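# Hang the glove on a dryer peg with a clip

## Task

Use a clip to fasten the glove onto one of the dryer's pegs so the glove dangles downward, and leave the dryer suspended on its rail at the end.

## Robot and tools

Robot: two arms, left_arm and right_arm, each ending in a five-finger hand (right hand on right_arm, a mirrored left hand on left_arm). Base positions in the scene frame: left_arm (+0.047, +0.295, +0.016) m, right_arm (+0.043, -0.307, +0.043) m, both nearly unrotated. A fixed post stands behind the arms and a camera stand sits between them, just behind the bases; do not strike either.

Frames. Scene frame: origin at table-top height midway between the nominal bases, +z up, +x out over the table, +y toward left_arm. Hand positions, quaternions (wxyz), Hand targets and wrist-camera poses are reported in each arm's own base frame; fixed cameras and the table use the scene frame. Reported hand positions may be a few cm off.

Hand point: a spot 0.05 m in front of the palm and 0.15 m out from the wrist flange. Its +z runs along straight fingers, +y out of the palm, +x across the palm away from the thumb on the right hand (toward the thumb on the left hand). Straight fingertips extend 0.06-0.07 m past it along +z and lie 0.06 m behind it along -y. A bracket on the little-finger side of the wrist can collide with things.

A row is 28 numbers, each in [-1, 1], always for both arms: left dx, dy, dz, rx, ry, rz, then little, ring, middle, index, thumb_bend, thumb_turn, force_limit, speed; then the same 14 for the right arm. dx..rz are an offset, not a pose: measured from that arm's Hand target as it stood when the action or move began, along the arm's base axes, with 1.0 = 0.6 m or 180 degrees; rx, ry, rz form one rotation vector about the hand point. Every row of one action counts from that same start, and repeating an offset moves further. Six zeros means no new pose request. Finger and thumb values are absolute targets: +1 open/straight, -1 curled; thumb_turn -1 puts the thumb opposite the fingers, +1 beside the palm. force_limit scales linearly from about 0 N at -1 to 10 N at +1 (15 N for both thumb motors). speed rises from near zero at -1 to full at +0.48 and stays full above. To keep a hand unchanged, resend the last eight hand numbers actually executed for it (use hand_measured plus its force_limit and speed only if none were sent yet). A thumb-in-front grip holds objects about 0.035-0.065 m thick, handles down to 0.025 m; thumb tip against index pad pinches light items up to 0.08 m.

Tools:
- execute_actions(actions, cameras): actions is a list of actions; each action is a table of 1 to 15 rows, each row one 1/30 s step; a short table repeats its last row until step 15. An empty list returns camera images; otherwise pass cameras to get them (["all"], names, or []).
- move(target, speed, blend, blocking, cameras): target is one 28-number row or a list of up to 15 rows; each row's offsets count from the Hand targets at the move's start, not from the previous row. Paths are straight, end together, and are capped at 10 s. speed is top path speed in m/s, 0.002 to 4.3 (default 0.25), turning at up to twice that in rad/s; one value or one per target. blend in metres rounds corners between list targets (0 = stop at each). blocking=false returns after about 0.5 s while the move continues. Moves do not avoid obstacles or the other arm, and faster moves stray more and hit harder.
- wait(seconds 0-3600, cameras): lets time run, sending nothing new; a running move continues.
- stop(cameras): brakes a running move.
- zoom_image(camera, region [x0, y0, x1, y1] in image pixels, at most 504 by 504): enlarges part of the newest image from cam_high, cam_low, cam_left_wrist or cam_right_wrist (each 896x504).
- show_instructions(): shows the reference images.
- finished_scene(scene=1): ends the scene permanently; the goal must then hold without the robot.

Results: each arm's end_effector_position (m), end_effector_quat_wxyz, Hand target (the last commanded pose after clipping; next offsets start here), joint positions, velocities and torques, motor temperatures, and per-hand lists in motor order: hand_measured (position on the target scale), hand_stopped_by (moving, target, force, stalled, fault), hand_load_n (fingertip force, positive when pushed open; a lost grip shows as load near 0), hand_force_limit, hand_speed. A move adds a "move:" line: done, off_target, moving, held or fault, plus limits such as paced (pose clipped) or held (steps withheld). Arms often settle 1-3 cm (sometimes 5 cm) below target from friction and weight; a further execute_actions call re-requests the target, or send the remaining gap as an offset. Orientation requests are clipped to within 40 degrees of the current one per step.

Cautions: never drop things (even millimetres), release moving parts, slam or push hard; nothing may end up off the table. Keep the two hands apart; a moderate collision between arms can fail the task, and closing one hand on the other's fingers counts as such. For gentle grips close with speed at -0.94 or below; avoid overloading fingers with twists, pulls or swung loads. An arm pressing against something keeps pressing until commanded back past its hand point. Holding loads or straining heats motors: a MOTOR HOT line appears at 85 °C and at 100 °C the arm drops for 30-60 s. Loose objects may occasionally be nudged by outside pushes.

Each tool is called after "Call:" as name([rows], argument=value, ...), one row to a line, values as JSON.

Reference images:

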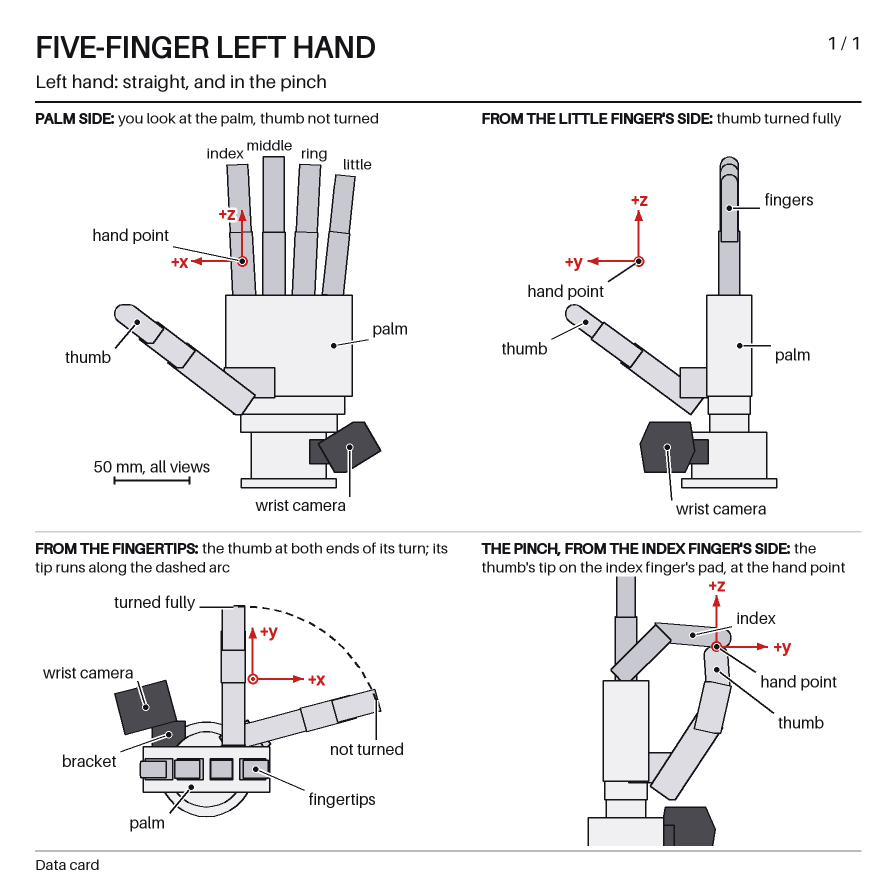

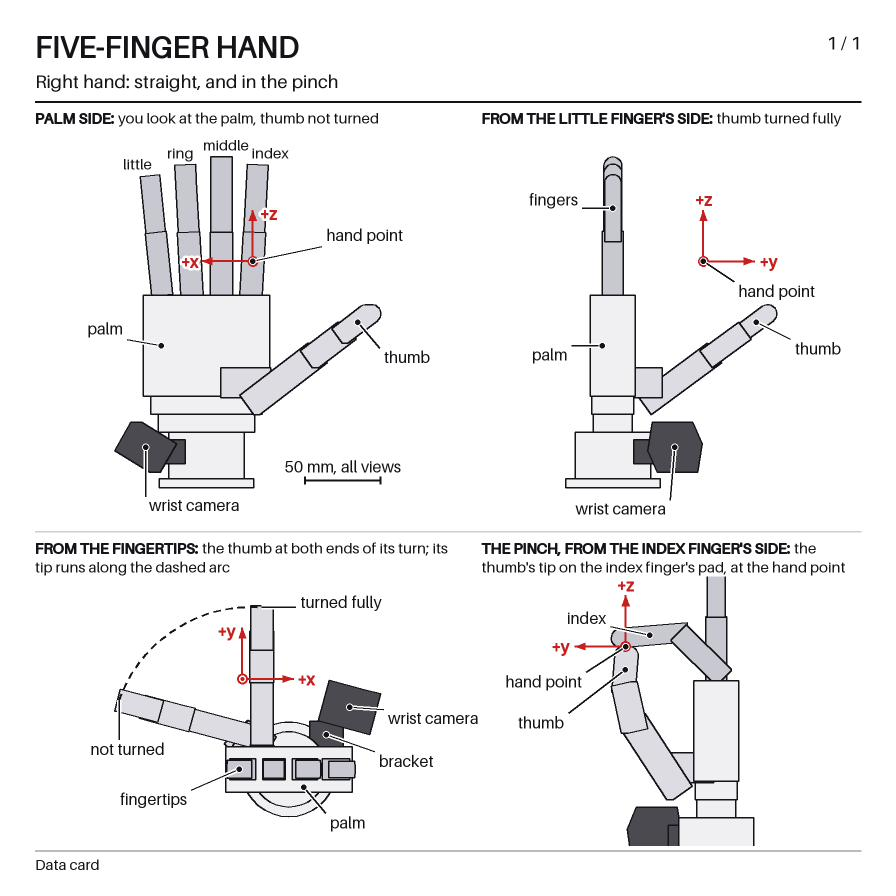

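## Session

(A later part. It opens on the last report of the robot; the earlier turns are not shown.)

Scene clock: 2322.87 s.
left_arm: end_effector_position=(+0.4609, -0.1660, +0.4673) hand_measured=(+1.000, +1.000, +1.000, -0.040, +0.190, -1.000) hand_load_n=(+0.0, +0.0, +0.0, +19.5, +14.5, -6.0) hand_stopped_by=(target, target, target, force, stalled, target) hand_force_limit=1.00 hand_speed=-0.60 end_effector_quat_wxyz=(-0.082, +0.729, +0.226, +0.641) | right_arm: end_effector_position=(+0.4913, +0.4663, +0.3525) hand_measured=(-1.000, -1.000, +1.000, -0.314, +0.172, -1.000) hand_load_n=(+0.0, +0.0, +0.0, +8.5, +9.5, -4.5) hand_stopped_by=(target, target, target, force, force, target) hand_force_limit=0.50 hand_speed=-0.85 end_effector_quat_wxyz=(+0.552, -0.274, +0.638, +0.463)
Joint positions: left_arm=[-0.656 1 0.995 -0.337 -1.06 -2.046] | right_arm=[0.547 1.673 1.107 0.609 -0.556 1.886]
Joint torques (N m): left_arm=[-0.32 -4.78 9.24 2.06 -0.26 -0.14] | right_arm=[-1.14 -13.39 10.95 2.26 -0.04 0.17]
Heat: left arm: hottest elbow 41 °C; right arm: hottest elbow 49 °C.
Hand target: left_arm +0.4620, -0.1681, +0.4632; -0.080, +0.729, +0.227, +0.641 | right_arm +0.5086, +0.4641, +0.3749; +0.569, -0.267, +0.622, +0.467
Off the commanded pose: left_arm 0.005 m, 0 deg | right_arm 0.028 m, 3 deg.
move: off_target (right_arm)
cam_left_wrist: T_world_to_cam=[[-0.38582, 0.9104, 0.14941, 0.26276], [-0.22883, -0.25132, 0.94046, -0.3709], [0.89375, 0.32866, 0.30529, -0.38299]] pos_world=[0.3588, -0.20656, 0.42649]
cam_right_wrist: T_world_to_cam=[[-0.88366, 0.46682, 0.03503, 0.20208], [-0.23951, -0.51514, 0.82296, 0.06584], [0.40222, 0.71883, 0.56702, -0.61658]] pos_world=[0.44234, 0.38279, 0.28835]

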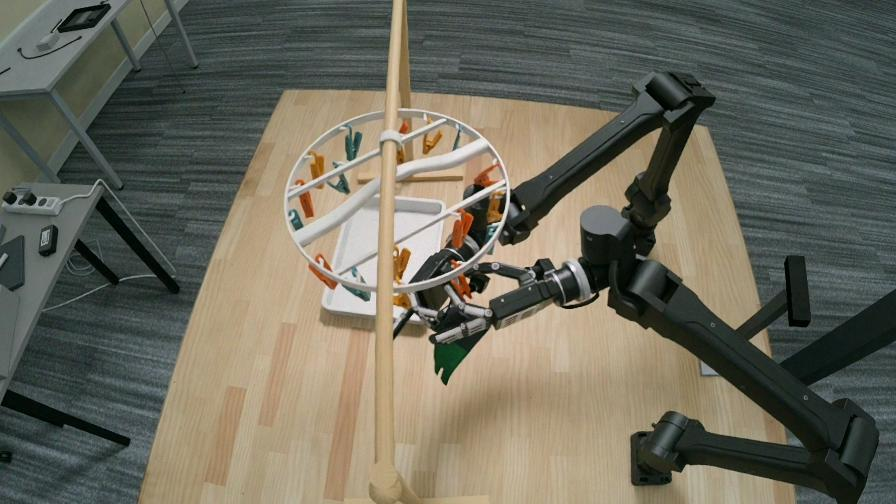

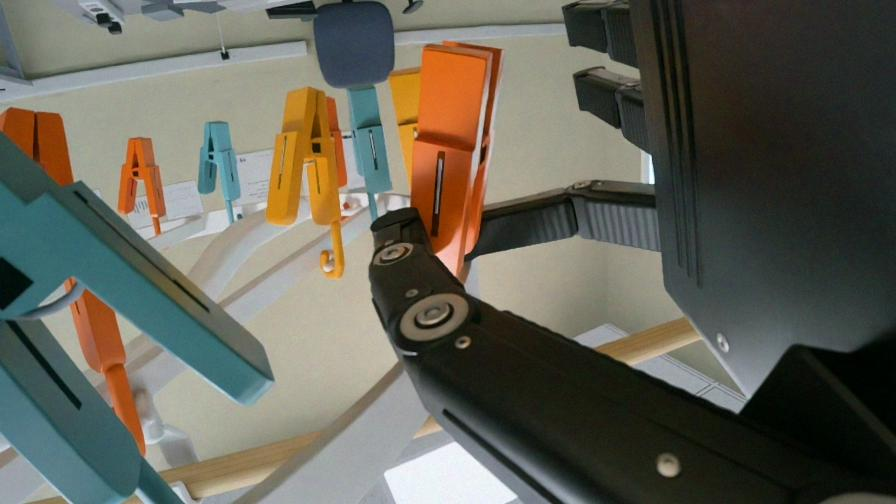

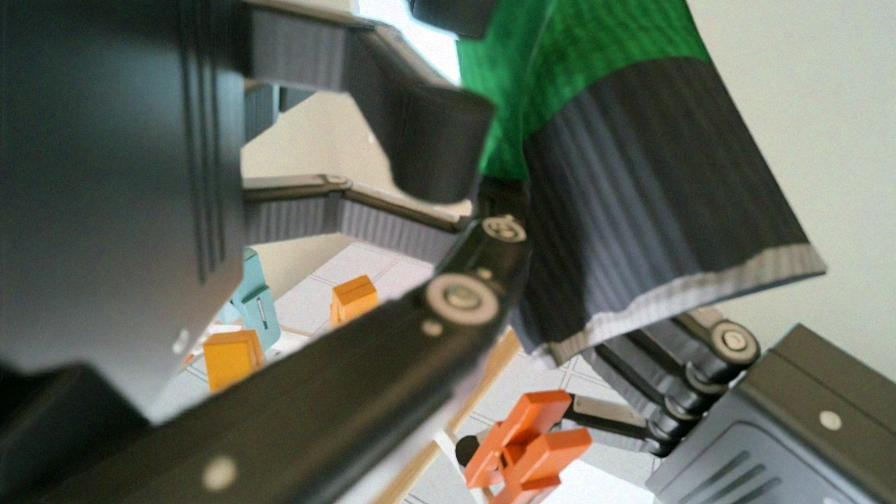

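Call:
move(target=[0,0,0,0,0,0,1,1,1,-0.3,0.18,-1,1.0,-0.6,-0.006,0.004,0.045,0.0,0.0,0.0,-1,-1,1,-0.5,0.05,-1,0.5,-0.85], speed=0.04, cameras=["cam_left_wrist","cam_right_wrist"])

Call:
zoom_image(camera="cam_right_wrist", region=[440, 320, 640, 504])

Call:
zoom_image(camera="cam_left_wrist", region=[380, 0, 560, 90])

Scene clock: 2358.67 s.
left_arm: end_effector_position=(+0.4609, -0.1660, +0.4673) hand_measured=(+1.000, +1.000, +1.000, -0.040, +0.190, -1.000) hand_load_n=(+0.0, +0.0, +0.0, +19.5, +14.5, -6.0) hand_stopped_by=(target, target, target, force, stalled, target) hand_force_limit=1.00 hand_speed=-0.60 end_effector_quat_wxyz=(-0.082, +0.729, +0.226, +0.641) | right_arm: end_effector_position=(+0.4946, +0.4683, +0.3672) hand_measured=(-1.000, -1.000, +1.000, -0.314, +0.172, -1.000) hand_load_n=(+0.0, +0.0, +0.0, +8.5, +9.5, -4.5) hand_stopped_by=(target, target, target, force, force, target) hand_force_limit=0.50 hand_speed=-0.85 end_effector_quat_wxyz=(+0.553, -0.274, +0.636, +0.463)
Joint positions: left_arm=[-0.656 1 0.995 -0.337 -1.06 -2.046] | right_arm=[0.547 1.663 1.136 0.576 -0.556 1.888]
Joint torques (N m): left_arm=[-0.26 -4.66 9.24 2.04 -0.26 -0.14] | right_arm=[-0.44 -15.91 11.12 1.06 0.19 0.15]
Heat: left arm: hottest elbow 41 °C; right arm: hottest elbow 50 °C.
Hand target: left_arm +0.4620, -0.1681, +0.4632; -0.080, +0.729, +0.227, +0.641 | right_arm +0.5050, +0.4666, +0.4019; +0.569, -0.267, +0.622, +0.467
Off the commanded pose: left_arm 0.005 m, 0 deg | right_arm 0.036 m, 3 deg.
move: off_target (right_arm)
cam_left_wrist: T_world_to_cam=[[-0.38582, 0.9104, 0.14941, 0.26276], [-0.22883, -0.25132, 0.94046, -0.3709], [0.89375, 0.32866, 0.30529, -0.38299]] pos_world=[0.3588, -0.20656, 0.42649]
cam_right_wrist: T_world_to_cam=[[-0.88381, 0.46663, 0.03359, 0.20427], [-0.24216, -0.51772, 0.82056, 0.0589], [0.4003, 0.71709, 0.57057, -0.62715]] pos_world=[0.44584, 0.3849, 0.30264]

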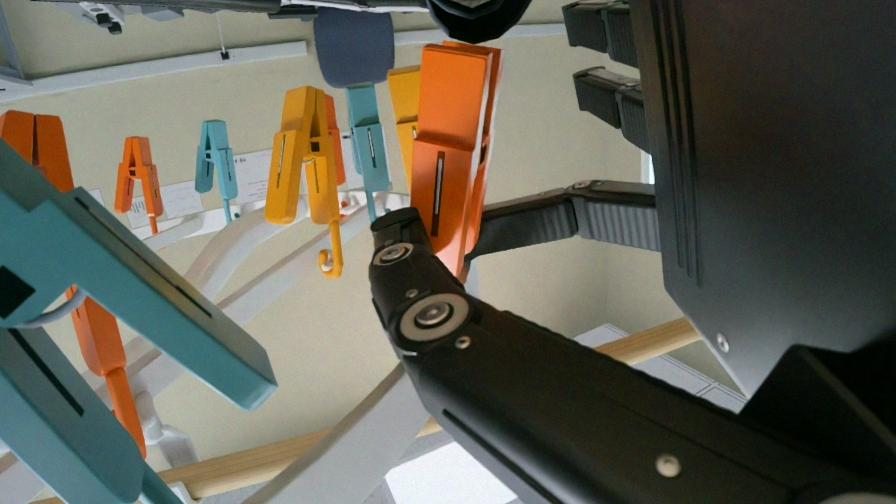

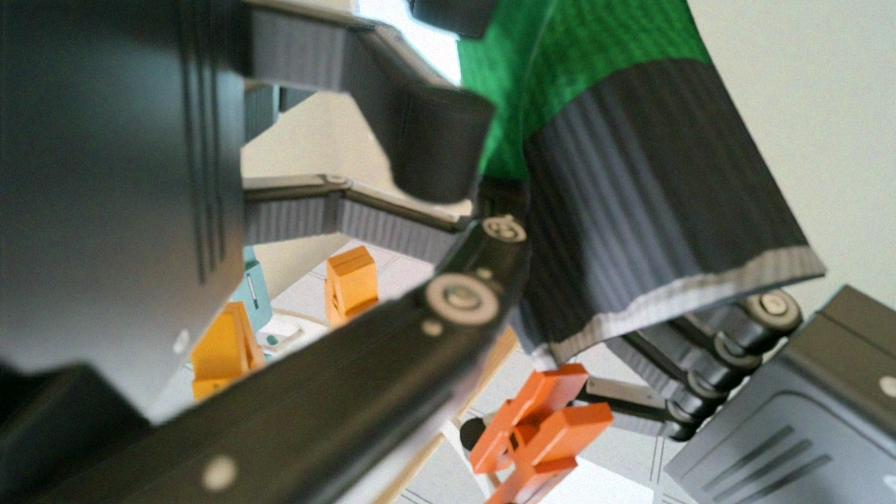

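Scaled by 2.520 from the camera's image (finer frame: 1280x720).

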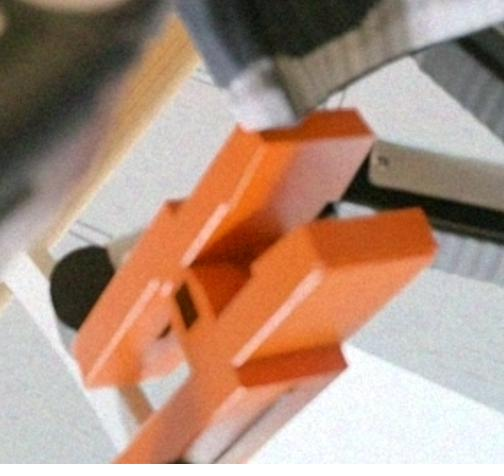

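Scaled by 2.800 from the camera's image (finer frame: 1280x720).

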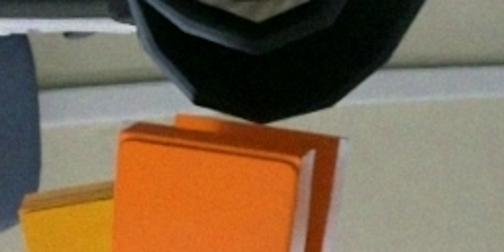

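Call:
move(target=[0,0,0,0,0,0,1,1,1,-0.3,0.18,-1,1.0,-0.6,-0.0085,-0.0105,-0.012,0.0,0.0,0.0,-1,-1,1,-0.5,0.05,-1,0.5,-0.85], speed=0.03, cameras=["cam_left_wrist","cam_right_wrist"])

Call:
zoom_image(camera="cam_right_wrist", region=[480, 320, 640, 460])

Call:
zoom_image(camera="cam_left_wrist", region=[380, 0, 560, 90])

Scene clock: 2383.80 s.
left_arm: end_effector_position=(+0.4609, -0.1660, +0.4673) hand_measured=(+1.000, +1.000, +1.000, -0.040, +0.190, -1.000) hand_load_n=(+0.0, +0.0, +0.0, +19.5, +14.0, -6.5) hand_stopped_by=(target, target, target, force, stalled, target) hand_force_limit=1.00 hand_speed=-0.60 end_effector_quat_wxyz=(-0.082, +0.729, +0.226, +0.641) | right_arm: end_effector_position=(+0.4939, +0.4678, +0.3696) hand_measured=(-1.000, -1.000, +1.000, -0.314, +0.172, -1.000) hand_load_n=(+0.0, +0.0, +0.0, +8.5, +9.5, -4.5) hand_stopped_by=(target, target, target, force, force, target) hand_force_limit=0.50 hand_speed=-0.85 end_effector_quat_wxyz=(+0.554, -0.274, +0.635, +0.464)
Joint positions: left_arm=[-0.656 1 0.995 -0.337 -1.06 -2.046] | right_arm=[0.547 1.66 1.136 0.575 -0.556 1.888]
Joint torques (N m): left_arm=[-0.26 -4.78 9.24 2.07 -0.26 -0.14] | right_arm=[-0.73 -16.15 9.22 1.83 0.01 0.17]
Heat: left arm: hottest elbow 41 °C; right arm: hottest elbow 50 °C.
Hand target: left_arm +0.4620, -0.1681, +0.4632; -0.080, +0.729, +0.227, +0.641 | right_arm +0.4999, +0.4603, +0.3946; +0.569, -0.267, +0.622, +0.467
Off the commanded pose: left_arm 0.005 m, 0 deg | right_arm 0.027 m, 2 deg.
move: off_target (right_arm)
cam_left_wrist: T_world_to_cam=[[-0.38582, 0.9104, 0.14941, 0.26276], [-0.22883, -0.25132, 0.94046, -0.3709], [0.89375, 0.32866, 0.30529, -0.38299]] pos_world=[0.3588, -0.20656, 0.42649]
cam_right_wrist: T_world_to_cam=[[-0.88387, 0.46664, 0.03191, 0.20435], [-0.24453, -0.51917, 0.81894, 0.05899], [0.39872, 0.71604, 0.57299, -0.62753]] pos_world=[0.44525, 0.3846, 0.30474]

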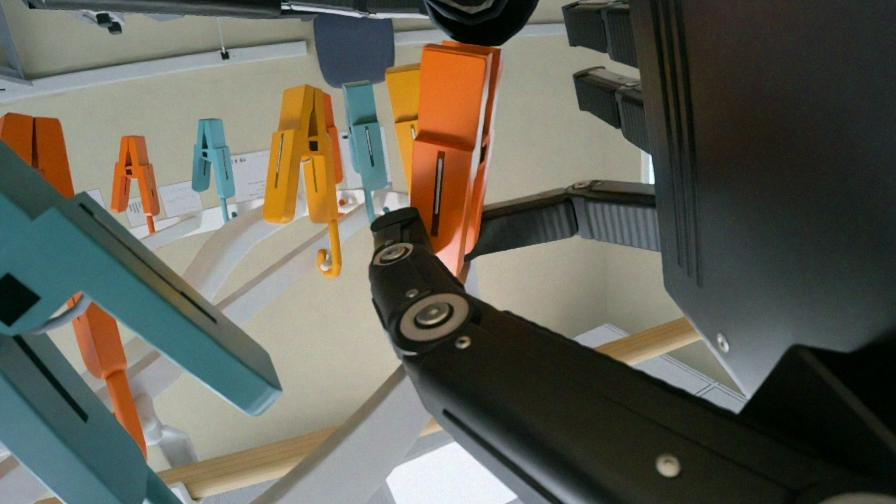

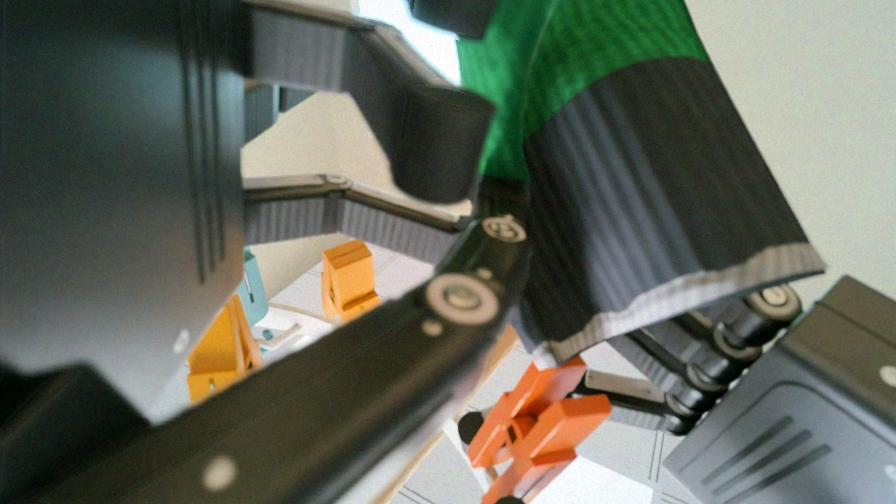

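Scaled by 3.150 from the camera's image (finer frame: 1280x720).

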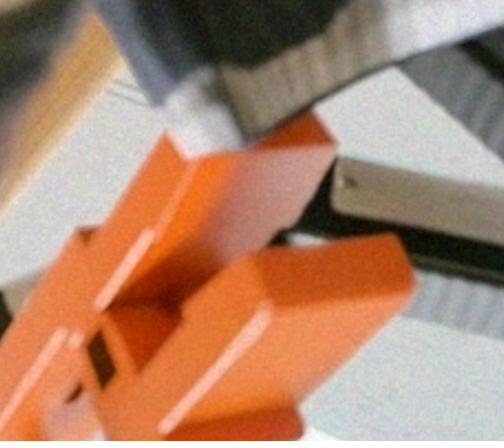

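Scaled by 2.800 from the camera's image (finer frame: 1280x720).

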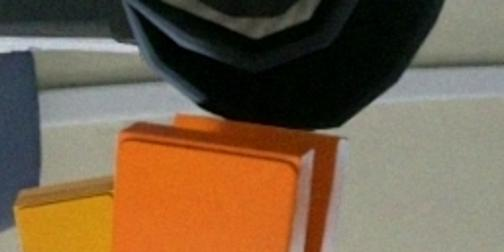

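Call:
move(target=[0,0,0,0,0,0,1,1,1,-0.3,0.18,-1,1.0,-0.6,-0.012,-0.013,-0.008,0.0,0.0,0.0,-1,-1,1,-0.5,0.05,-1,0.5,-0.85], speed=0.03, cameras=["cam_left_wrist","cam_right_wrist"])

Call:
zoom_image(camera="cam_right_wrist", region=[480, 320, 640, 460])

Call:
zoom_image(camera="cam_left_wrist", region=[380, 0, 560, 90])

Scene clock: 2389.90 s.
left_arm: end_effector_position=(+0.4609, -0.1660, +0.4673) hand_measured=(+1.000, +1.000, +1.000, -0.040, +0.190, -1.000) hand_load_n=(+0.0, +0.0, +0.0, +19.5, +14.5, -6.0) hand_stopped_by=(target, target, target, force, stalled, target) hand_force_limit=1.00 hand_speed=-0.60 end_effector_quat_wxyz=(-0.082, +0.729, +0.226, +0.641) | right_arm: end_effector_position=(+0.4904, +0.4641, +0.3824) hand_measured=(-1.000, -1.000, +1.000, -0.314, +0.172, -1.000) hand_load_n=(-0.5, +0.0, +0.0, +8.5, +9.5, -4.5) hand_stopped_by=(target, target, target, force, force, target) hand_force_limit=0.50 hand_speed=-0.85 end_effector_quat_wxyz=(+0.563, -0.275, +0.626, +0.465)
Joint positions: left_arm=[-0.656 1 0.995 -0.337 -1.06 -2.046] | right_arm=[0.545 1.642 1.136 0.583 -0.559 1.888]
Joint torques (N m): left_arm=[-0.38 -4.84 9.22 2.06 -0.25 -0.14] | right_arm=[-1.26 -15.56 6.76 2.28 -0.06 0.15]
Heat: left arm: hottest elbow 41 °C; right arm: hottest elbow 50 °C.
Hand target: left_arm +0.4620, -0.1681, +0.4632; -0.080, +0.729, +0.227, +0.641 | right_arm +0.4927, +0.4525, +0.3898; +0.569, -0.267, +0.622, +0.467
Off the commanded pose: left_arm 0.005 m, 0 deg | right_arm 0.014 m, 1 deg.
move: off_target (right_arm)
cam_left_wrist: T_world_to_cam=[[-0.38582, 0.9104, 0.14941, 0.26276], [-0.22883, -0.25132, 0.94046, -0.3709], [0.89375, 0.32866, 0.30529, -0.38299]] pos_world=[0.3588, -0.20656, 0.42649]
cam_right_wrist: T_world_to_cam=[[-0.88462, 0.46594, 0.01859, 0.20842], [-0.26219, -0.52996, 0.80648, 0.06408], [0.38562, 0.70855, 0.59097, -0.62786]] pos_world=[0.44329, 0.38172, 0.3155]

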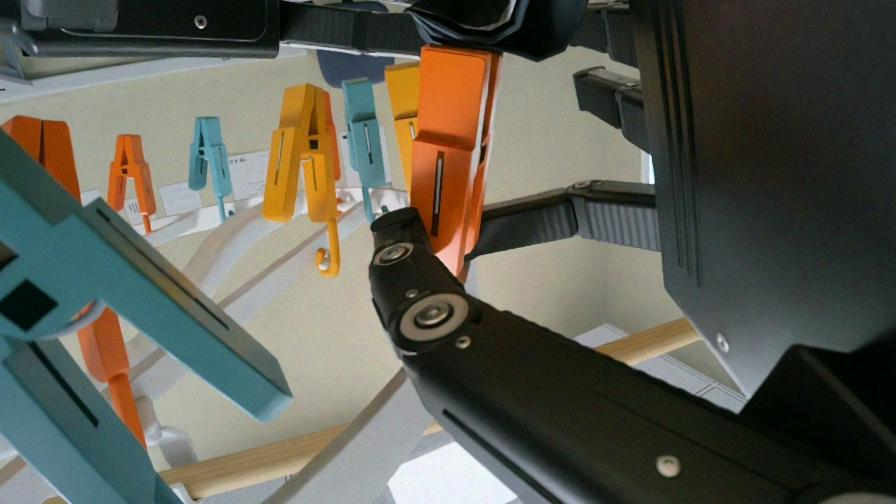

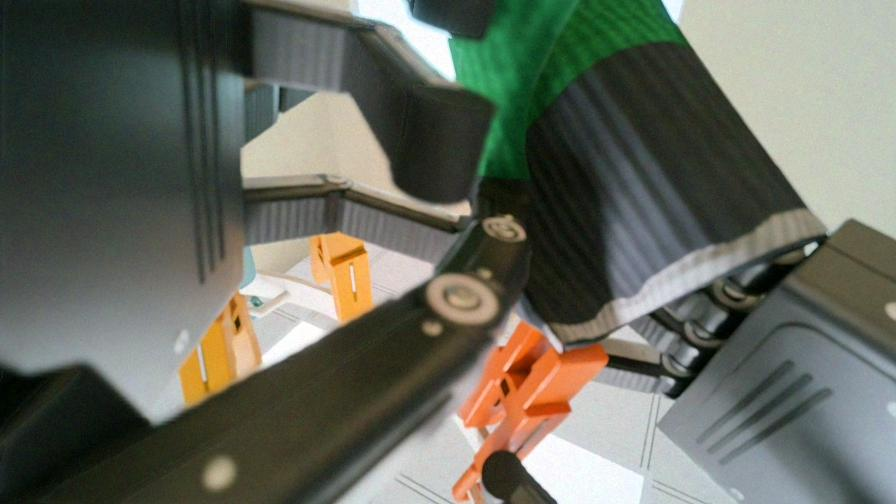

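Scaled by 3.150 from the camera's image (finer frame: 1280x720).

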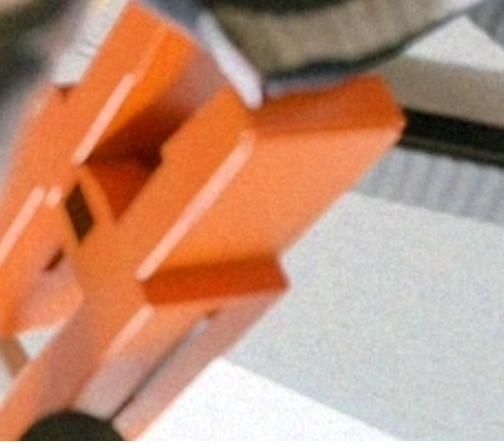

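Scaled by 2.800 from the camera's image (finer frame: 1280x720).

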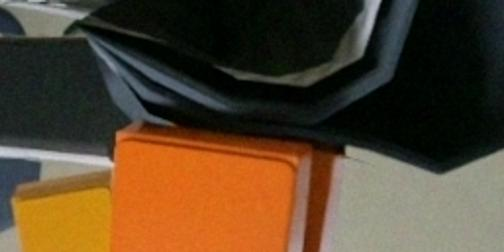

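Call:
move(target=[0,0,0,0,0,0,1,1,1,-0.3,0.18,-1,1.0,-0.6,0.002,0.002,-0.03,0.0,0.0,0.0,-1,-1,1,-0.5,0.05,-1,0.5,-0.85], speed=0.03, cameras=["cam_left_wrist","cam_right_wrist"])

Call:
zoom_image(camera="cam_right_wrist", region=[480, 320, 640, 460])

Call:
zoom_image(camera="cam_left_wrist", region=[380, 0, 560, 90])

Scene clock: 2397.23 s.
left_arm: end_effector_position=(+0.4609, -0.1660, +0.4673) hand_measured=(+1.000, +1.000, +1.000, -0.040, +0.190, -1.000) hand_load_n=(+0.0, +0.0, +0.0, +19.5, +14.0, -6.5) hand_stopped_by=(target, target, target, force, stalled, target) hand_force_limit=1.00 hand_speed=-0.60 end_effector_quat_wxyz=(-0.082, +0.729, +0.226, +0.641) | right_arm: end_effector_position=(+0.4856, +0.4613, +0.3810) hand_measured=(-1.000, -1.000, +1.000, -0.314, +0.172, -1.000) hand_load_n=(+0.0, +0.0, +0.0, +8.5, +10.0, -4.5) hand_stopped_by=(target, target, target, force, force, target) hand_force_limit=0.50 hand_speed=-0.85 end_effector_quat_wxyz=(+0.571, -0.277, +0.616, +0.466)
Joint positions: left_arm=[-0.656 1 0.995 -0.337 -1.06 -2.046] | right_arm=[0.545 1.642 1.116 0.629 -0.559 1.888]
Joint torques (N m): left_arm=[-0.38 -4.72 9.24 2.09 -0.25 -0.15] | right_arm=[-1.14 -13.22 6.83 2.24 -0.01 0.16]
Heat: left arm: hottest elbow 41 °C; right arm: hottest elbow 48 °C.
Hand target: left_arm +0.4620, -0.1681, +0.4632; -0.080, +0.729, +0.227, +0.641 | right_arm +0.4939, +0.4537, +0.3717; +0.569, -0.267, +0.622, +0.467
Off the commanded pose: left_arm 0.005 m, 0 deg | right_arm 0.015 m, 1 deg.
move: off_target (right_arm)
cam_left_wrist: T_world_to_cam=[[-0.38582, 0.9104, 0.14941, 0.26276], [-0.22883, -0.25132, 0.94046, -0.3709], [0.89375, 0.32866, 0.30529, -0.38299]] pos_world=[0.3588, -0.20656, 0.42649]
cam_right_wrist: T_world_to_cam=[[-0.88507, 0.46542, 0.00542, 0.21102], [-0.27941, -0.54058, 0.79353, 0.08068], [0.37226, 0.70082, 0.6085, -0.61977]] pos_world=[0.44003, 0.37975, 0.31196]

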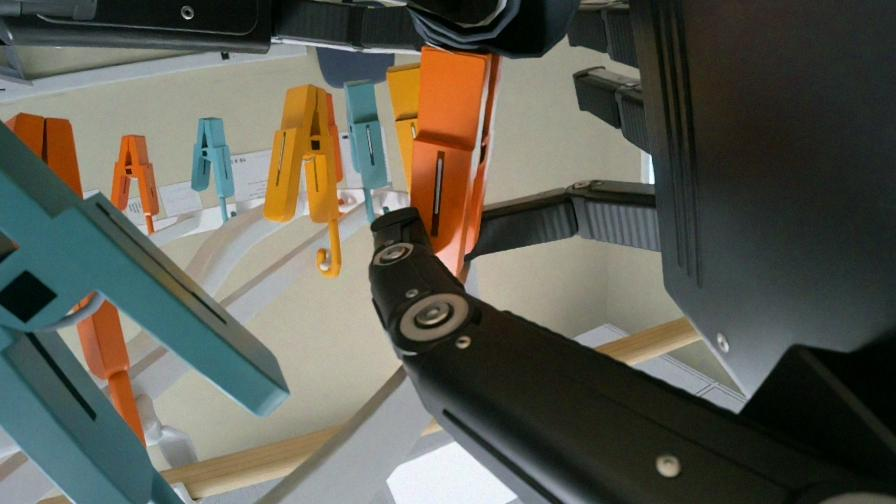

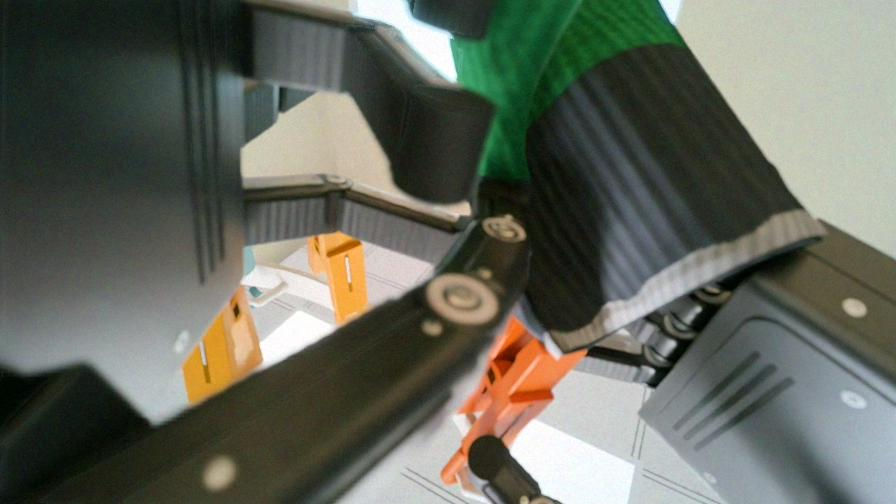

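Scaled by 3.150 from the camera's image (finer frame: 1280x720).

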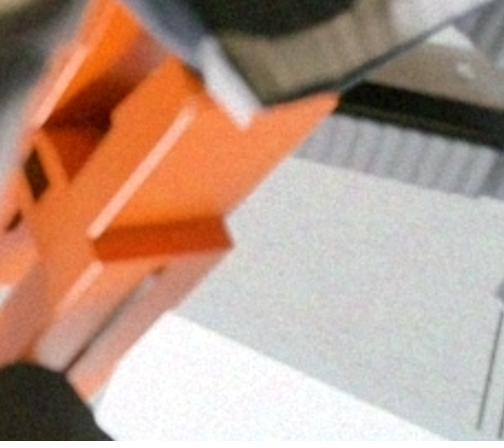

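Scaled by 2.800 from the camera's image (finer frame: 1280x720).

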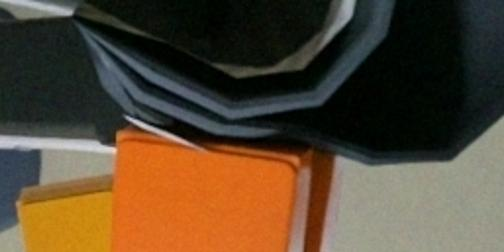

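Call:
move([
  [0,0,0,0,0,0,1,1,1,-0.3,0.18,-1,1.0,-0.6,0.0087,0.0102,-0.05,0.0,0.0,0.0,-1,-1,1,-0.5,0.05,-1,0.5,-0.85],
  [0,0,0,0,0,0,1,1,1,-0.3,0.18,-1,1.0,-0.6,0.0087,0.0102,0.04,0.0,0.0,0.0,-1,-1,1,-0.5,0.05,-1,0.5,-0.85],
], speed=0.03, cameras=["cam_left_wrist","cam_right_wrist"])

Call:
zoom_image(camera="cam_right_wrist", region=[480, 320, 640, 460])

Call:
zoom_image(camera="cam_left_wrist", region=[380, 0, 560, 90])

Scene clock: 2429.93 s.
left_arm: end_effector_position=(+0.4609, -0.1660, +0.4673) hand_measured=(+1.000, +1.000, +1.000, -0.040, +0.190, -1.000) hand_load_n=(+0.0, +0.0, +0.0, +20.0, +14.0, -6.0) hand_stopped_by=(target, target, target, force, stalled, target) hand_force_limit=1.00 hand_speed=-0.60 end_effector_quat_wxyz=(-0.082, +0.729, +0.226, +0.641) | right_arm: end_effector_position=(+0.4883, +0.4629, +0.3616) hand_measured=(-1.000, -1.000, +1.000, -0.314, +0.172, -1.000) hand_load_n=(+0.0, +0.0, +0.0, +8.5, +10.0, -4.5) hand_stopped_by=(target, target, target, force, force, target) hand_force_limit=0.50 hand_speed=-0.85 end_effector_quat_wxyz=(+0.553, -0.274, +0.636, +0.464)
Joint positions: left_arm=[-0.656 1 0.995 -0.337 -1.06 -2.046] | right_arm=[0.545 1.653 1.105 0.597 -0.559 1.888]
Joint torques (N m): left_arm=[-0.26 -4.78 9.24 2.07 -0.25 -0.15] | right_arm=[-0.73 -15.68 10.88 1.02 0.15 0.17]
Motor temperatures (°C): left_arm=[29 28 41 30 26 27] | right_arm=[26 34 43 30 28 26]
Heat: left arm: hottest elbow 41 °C; right arm: hottest elbow 43 °C.
Hand target: left_arm +0.4620, -0.1681, +0.4632; -0.080, +0.729, +0.227, +0.641 | right_arm +0.4990, +0.4598, +0.3959; +0.569, -0.267, +0.621, +0.467
Off the commanded pose: left_arm 0.005 m, 0 deg | right_arm 0.036 m, 3 deg.
move: off_target (right_arm)
cam_left_wrist: T_world_to_cam=[[-0.38582, 0.9104, 0.14941, 0.26276], [-0.22883, -0.25132, 0.94046, -0.3709], [0.89375, 0.32866, 0.30529, -0.38299]] pos_world=[0.3588, -0.20656, 0.42649]
cam_right_wrist: T_world_to_cam=[[-0.88416, 0.46598, 0.03364, 0.20183], [-0.24182, -0.51807, 0.82044, 0.05927], [0.39974, 0.71726, 0.57074, -0.61755]] pos_world=[0.43964, 0.3796, 0.29704]

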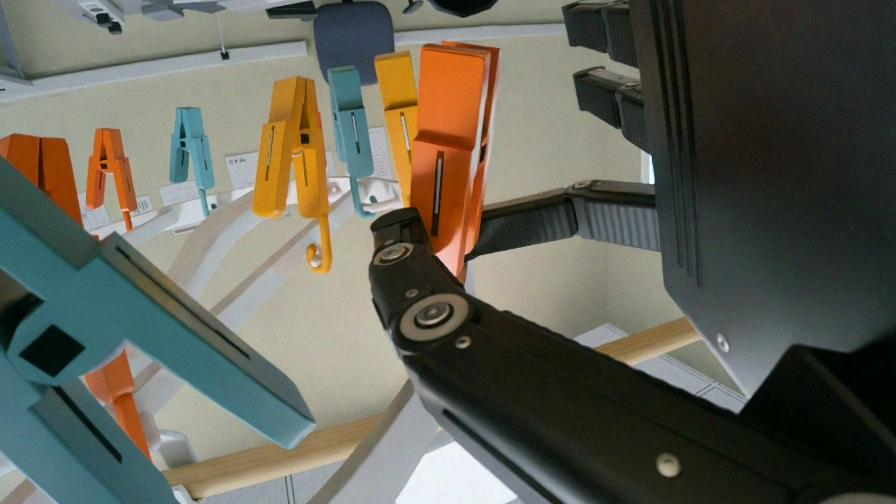

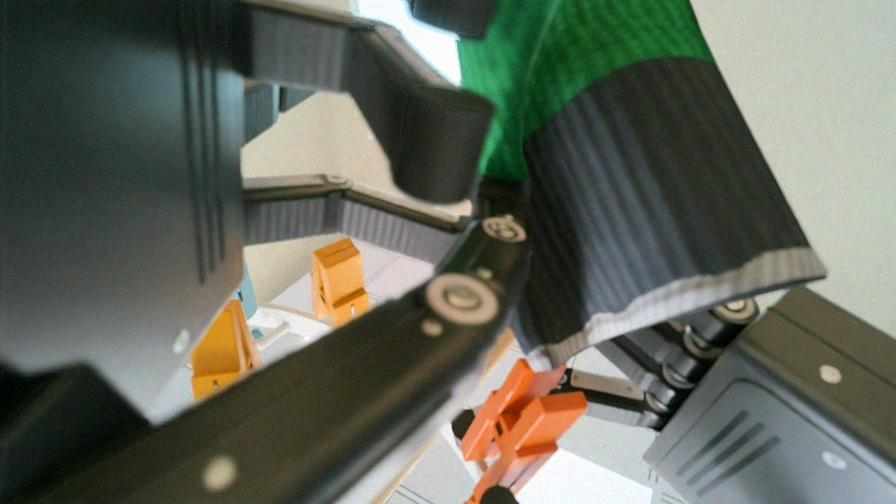

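Scaled by 3.150 from the camera's image (finer frame: 1280x720).

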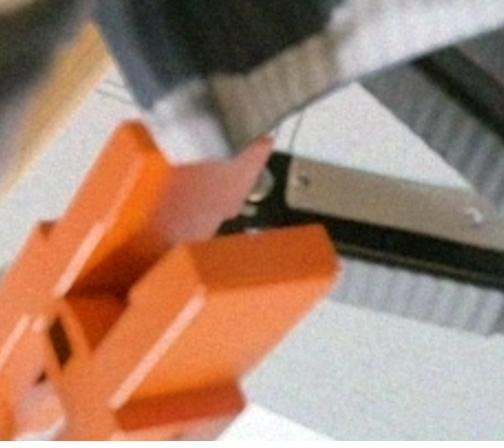

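Scaled by 2.800 from the camera's image (finer frame: 1280x720).

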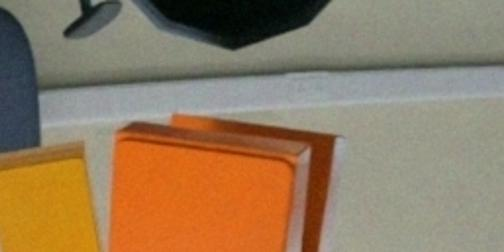

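Call:
move(target=[0,0,0,0,0,0,1,1,1,-0.3,0.18,-1,1.0,-0.6,0.001,-0.002,0.012,0.0,0.0,0.0,-1,-1,1,-0.5,0.05,-1,0.5,-0.85], speed=0.02, cameras=["cam_left_wrist","cam_right_wrist"])

Call:
zoom_image(camera="cam_right_wrist", region=[480, 320, 640, 460])

Call:
zoom_image(camera="cam_left_wrist", region=[380, 0, 560, 90])

Scene clock: 2446.33 s.
left_arm: end_effector_position=(+0.4609, -0.1660, +0.4673) hand_measured=(+1.000, +1.000, +1.000, -0.040, +0.190, -1.000) hand_load_n=(+0.0, +0.0, +0.0, +20.0, +14.5, -6.0) hand_stopped_by=(target, target, target, force, stalled, target) hand_force_limit=1.00 hand_speed=-0.60 end_effector_quat_wxyz=(-0.082, +0.729, +0.226, +0.641) | right_arm: end_effector_position=(+0.4880, +0.4627, +0.3660) hand_measured=(-1.000, -1.000, +1.000, -0.314, +0.172, -1.000) hand_load_n=(+0.0, +0.0, +0.0, +8.5, +9.5, -4.5) hand_stopped_by=(target, target, target, force, force, target) hand_force_limit=0.50 hand_speed=-0.85 end_effector_quat_wxyz=(+0.551, -0.274, +0.638, +0.463)
Joint positions: left_arm=[-0.656 1 0.995 -0.337 -1.06 -2.046] | right_arm=[0.545 1.644 1.109 0.578 -0.559 1.888]
Joint torques (N m): left_arm=[-0.38 -4.78 9.22 2.06 -0.26 -0.14] | right_arm=[-1.2 -15.79 11.25 1.05 0.02 0.15]
Heat: left arm: hottest elbow 41 °C; right arm: hottest elbow 43 °C.
Hand target: left_arm +0.4620, -0.1681, +0.4632; -0.080, +0.729, +0.227, +0.641 | right_arm +0.4997, +0.4586, +0.4031; +0.569, -0.267, +0.622, +0.467
Off the commanded pose: left_arm 0.005 m, 0 deg | right_arm 0.039 m, 3 deg.
move: off_target (right_arm)
cam_left_wrist: T_world_to_cam=[[-0.38582, 0.9104, 0.14941, 0.26276], [-0.22883, -0.25132, 0.94046, -0.3709], [0.89375, 0.32866, 0.30529, -0.38299]] pos_world=[0.3588, -0.20656, 0.42649]
cam_right_wrist: T_world_to_cam=[[-0.88402, 0.46605, 0.0361, 0.2005], [-0.23851, -0.51613, 0.82263, 0.05212], [0.40202, 0.71862, 0.56742, -0.62027]] pos_world=[0.43904, 0.37919, 0.30185]

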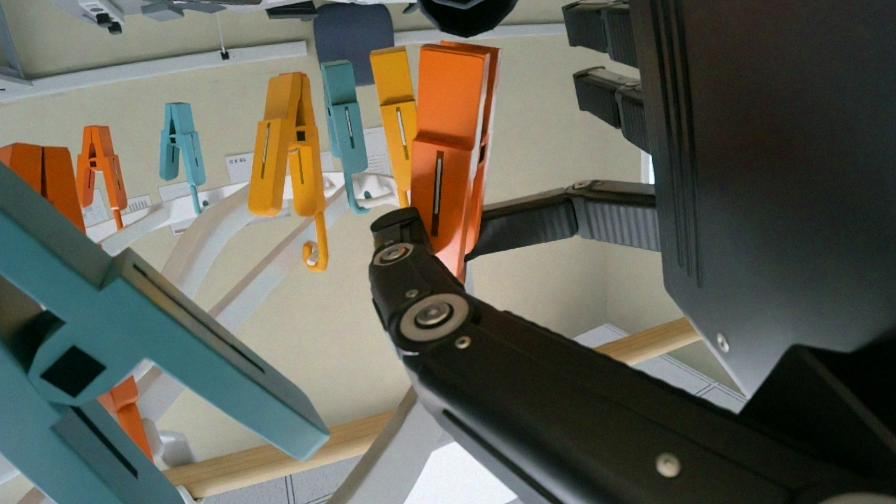

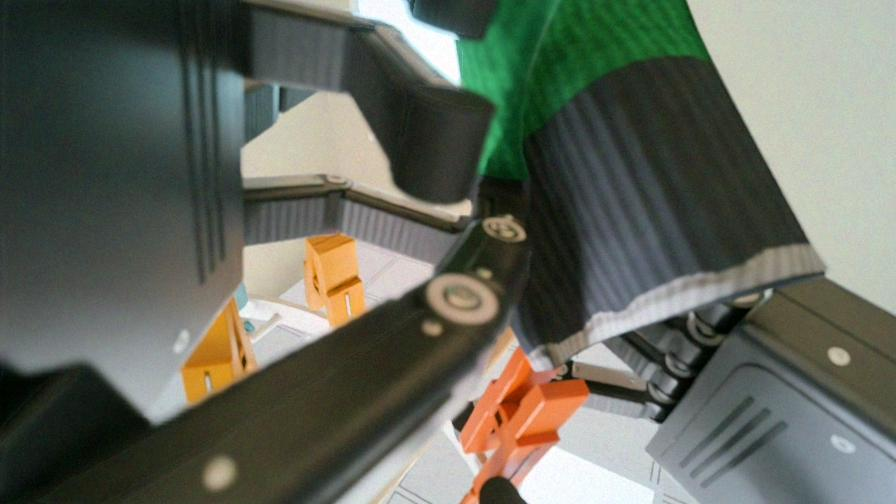

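Scaled by 3.150 from the camera's image (finer frame: 1280x720).

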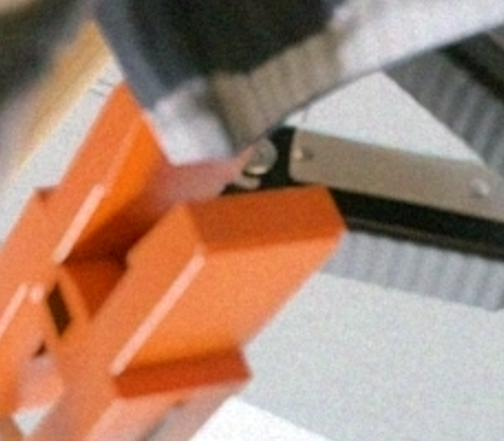

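Scaled by 2.800 from the camera's image (finer frame: 1280x720).

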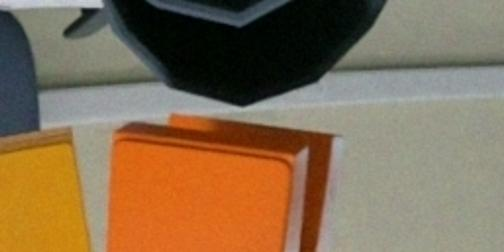

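Call:
move(target=[0,0,0,0,0,0,1,1,1,-0.3,0.18,-1,1.0,-0.6,0.004,0.0035,0.010,0.0,0.0,0.0,-1,-1,1,-0.5,0.05,-1,0.5,-0.85], speed=0.02, cameras=["cam_left_wrist","cam_right_wrist"])

Call:
zoom_image(camera="cam_right_wrist", region=[480, 320, 640, 460])

Call:
zoom_image(camera="cam_left_wrist", region=[380, 0, 560, 90])

Scene clock: 2470.33 s.
left_arm: end_effector_position=(+0.4609, -0.1660, +0.4673) hand_measured=(+1.000, +1.000, +1.000, -0.040, +0.190, -1.000) hand_load_n=(+0.0, +0.0, +0.0, +20.0, +14.0, -6.0) hand_stopped_by=(target, target, target, force, stalled, target) hand_force_limit=1.00 hand_speed=-0.60 end_effector_quat_wxyz=(-0.082, +0.729, +0.226, +0.641) | right_arm: end_effector_position=(+0.4910, +0.4645, +0.3724) hand_measured=(-1.000, -1.000, +1.000, -0.314, +0.172, -1.000) hand_load_n=(+0.0, +0.0, +0.0, +8.5, +9.5, -4.5) hand_stopped_by=(target, target, target, force, force, target) hand_force_limit=0.50 hand_speed=-0.85 end_effector_quat_wxyz=(+0.552, -0.274, +0.637, +0.463)
Joint positions: left_arm=[-0.656 1 0.995 -0.337 -1.06 -2.046] | right_arm=[0.545 1.644 1.128 0.561 -0.559 1.888]
Joint torques (N m): left_arm=[-0.38 -4.72 9.17 2.06 -0.26 -0.14] | right_arm=[-1.03 -16.15 11.17 0.99 0.06 0.16]
Heat: left arm: hottest elbow 41 °C; right arm: hottest elbow 46 °C.
Hand target: left_arm +0.4620, -0.1681, +0.4632; -0.080, +0.729, +0.227, +0.641 | right_arm +0.5021, +0.4607, +0.4089; +0.569, -0.267, +0.622, +0.467
Off the commanded pose: left_arm 0.005 m, 0 deg | right_arm 0.038 m, 3 deg.
move: off_target (right_arm)
cam_left_wrist: T_world_to_cam=[[-0.38582, 0.9104, 0.14941, 0.26276], [-0.22883, -0.25132, 0.94046, -0.3709], [0.89375, 0.32866, 0.30529, -0.38299]] pos_world=[0.3588, -0.20656, 0.42649]
cam_right_wrist: T_world_to_cam=[[-0.88407, 0.466, 0.03545, 0.20233], [-0.23936, -0.51664, 0.82206, 0.04933], [0.4014, 0.71828, 0.56829, -0.62621]] pos_world=[0.44204, 0.38099, 0.30815]

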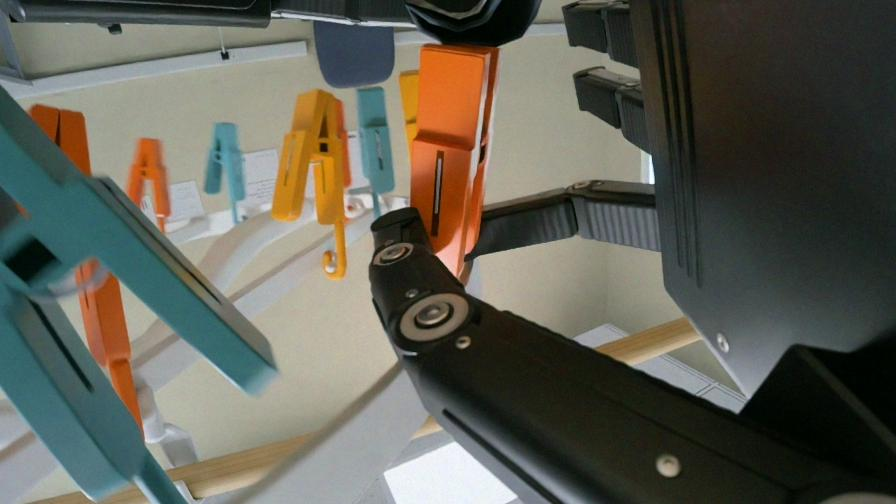

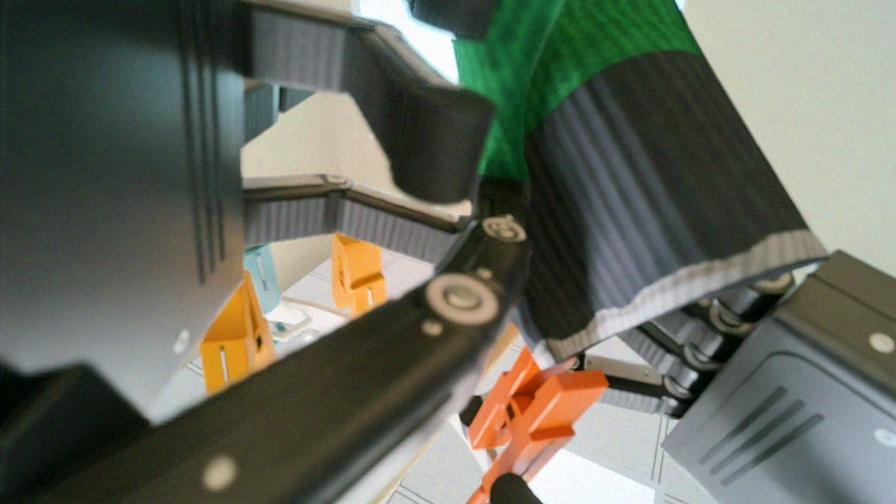

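Scaled by 3.150 from the camera's image (finer frame: 1280x720).

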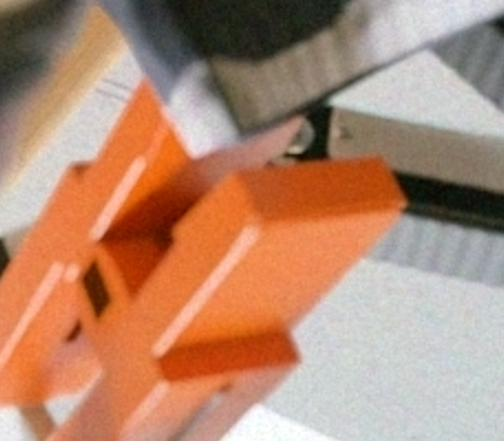

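Scaled by 2.800 from the camera's image (finer frame: 1280x720).

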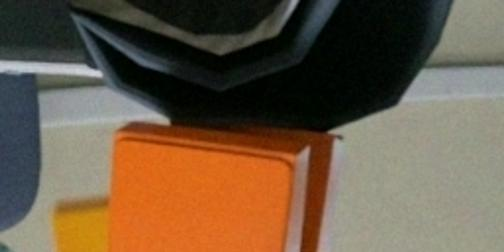

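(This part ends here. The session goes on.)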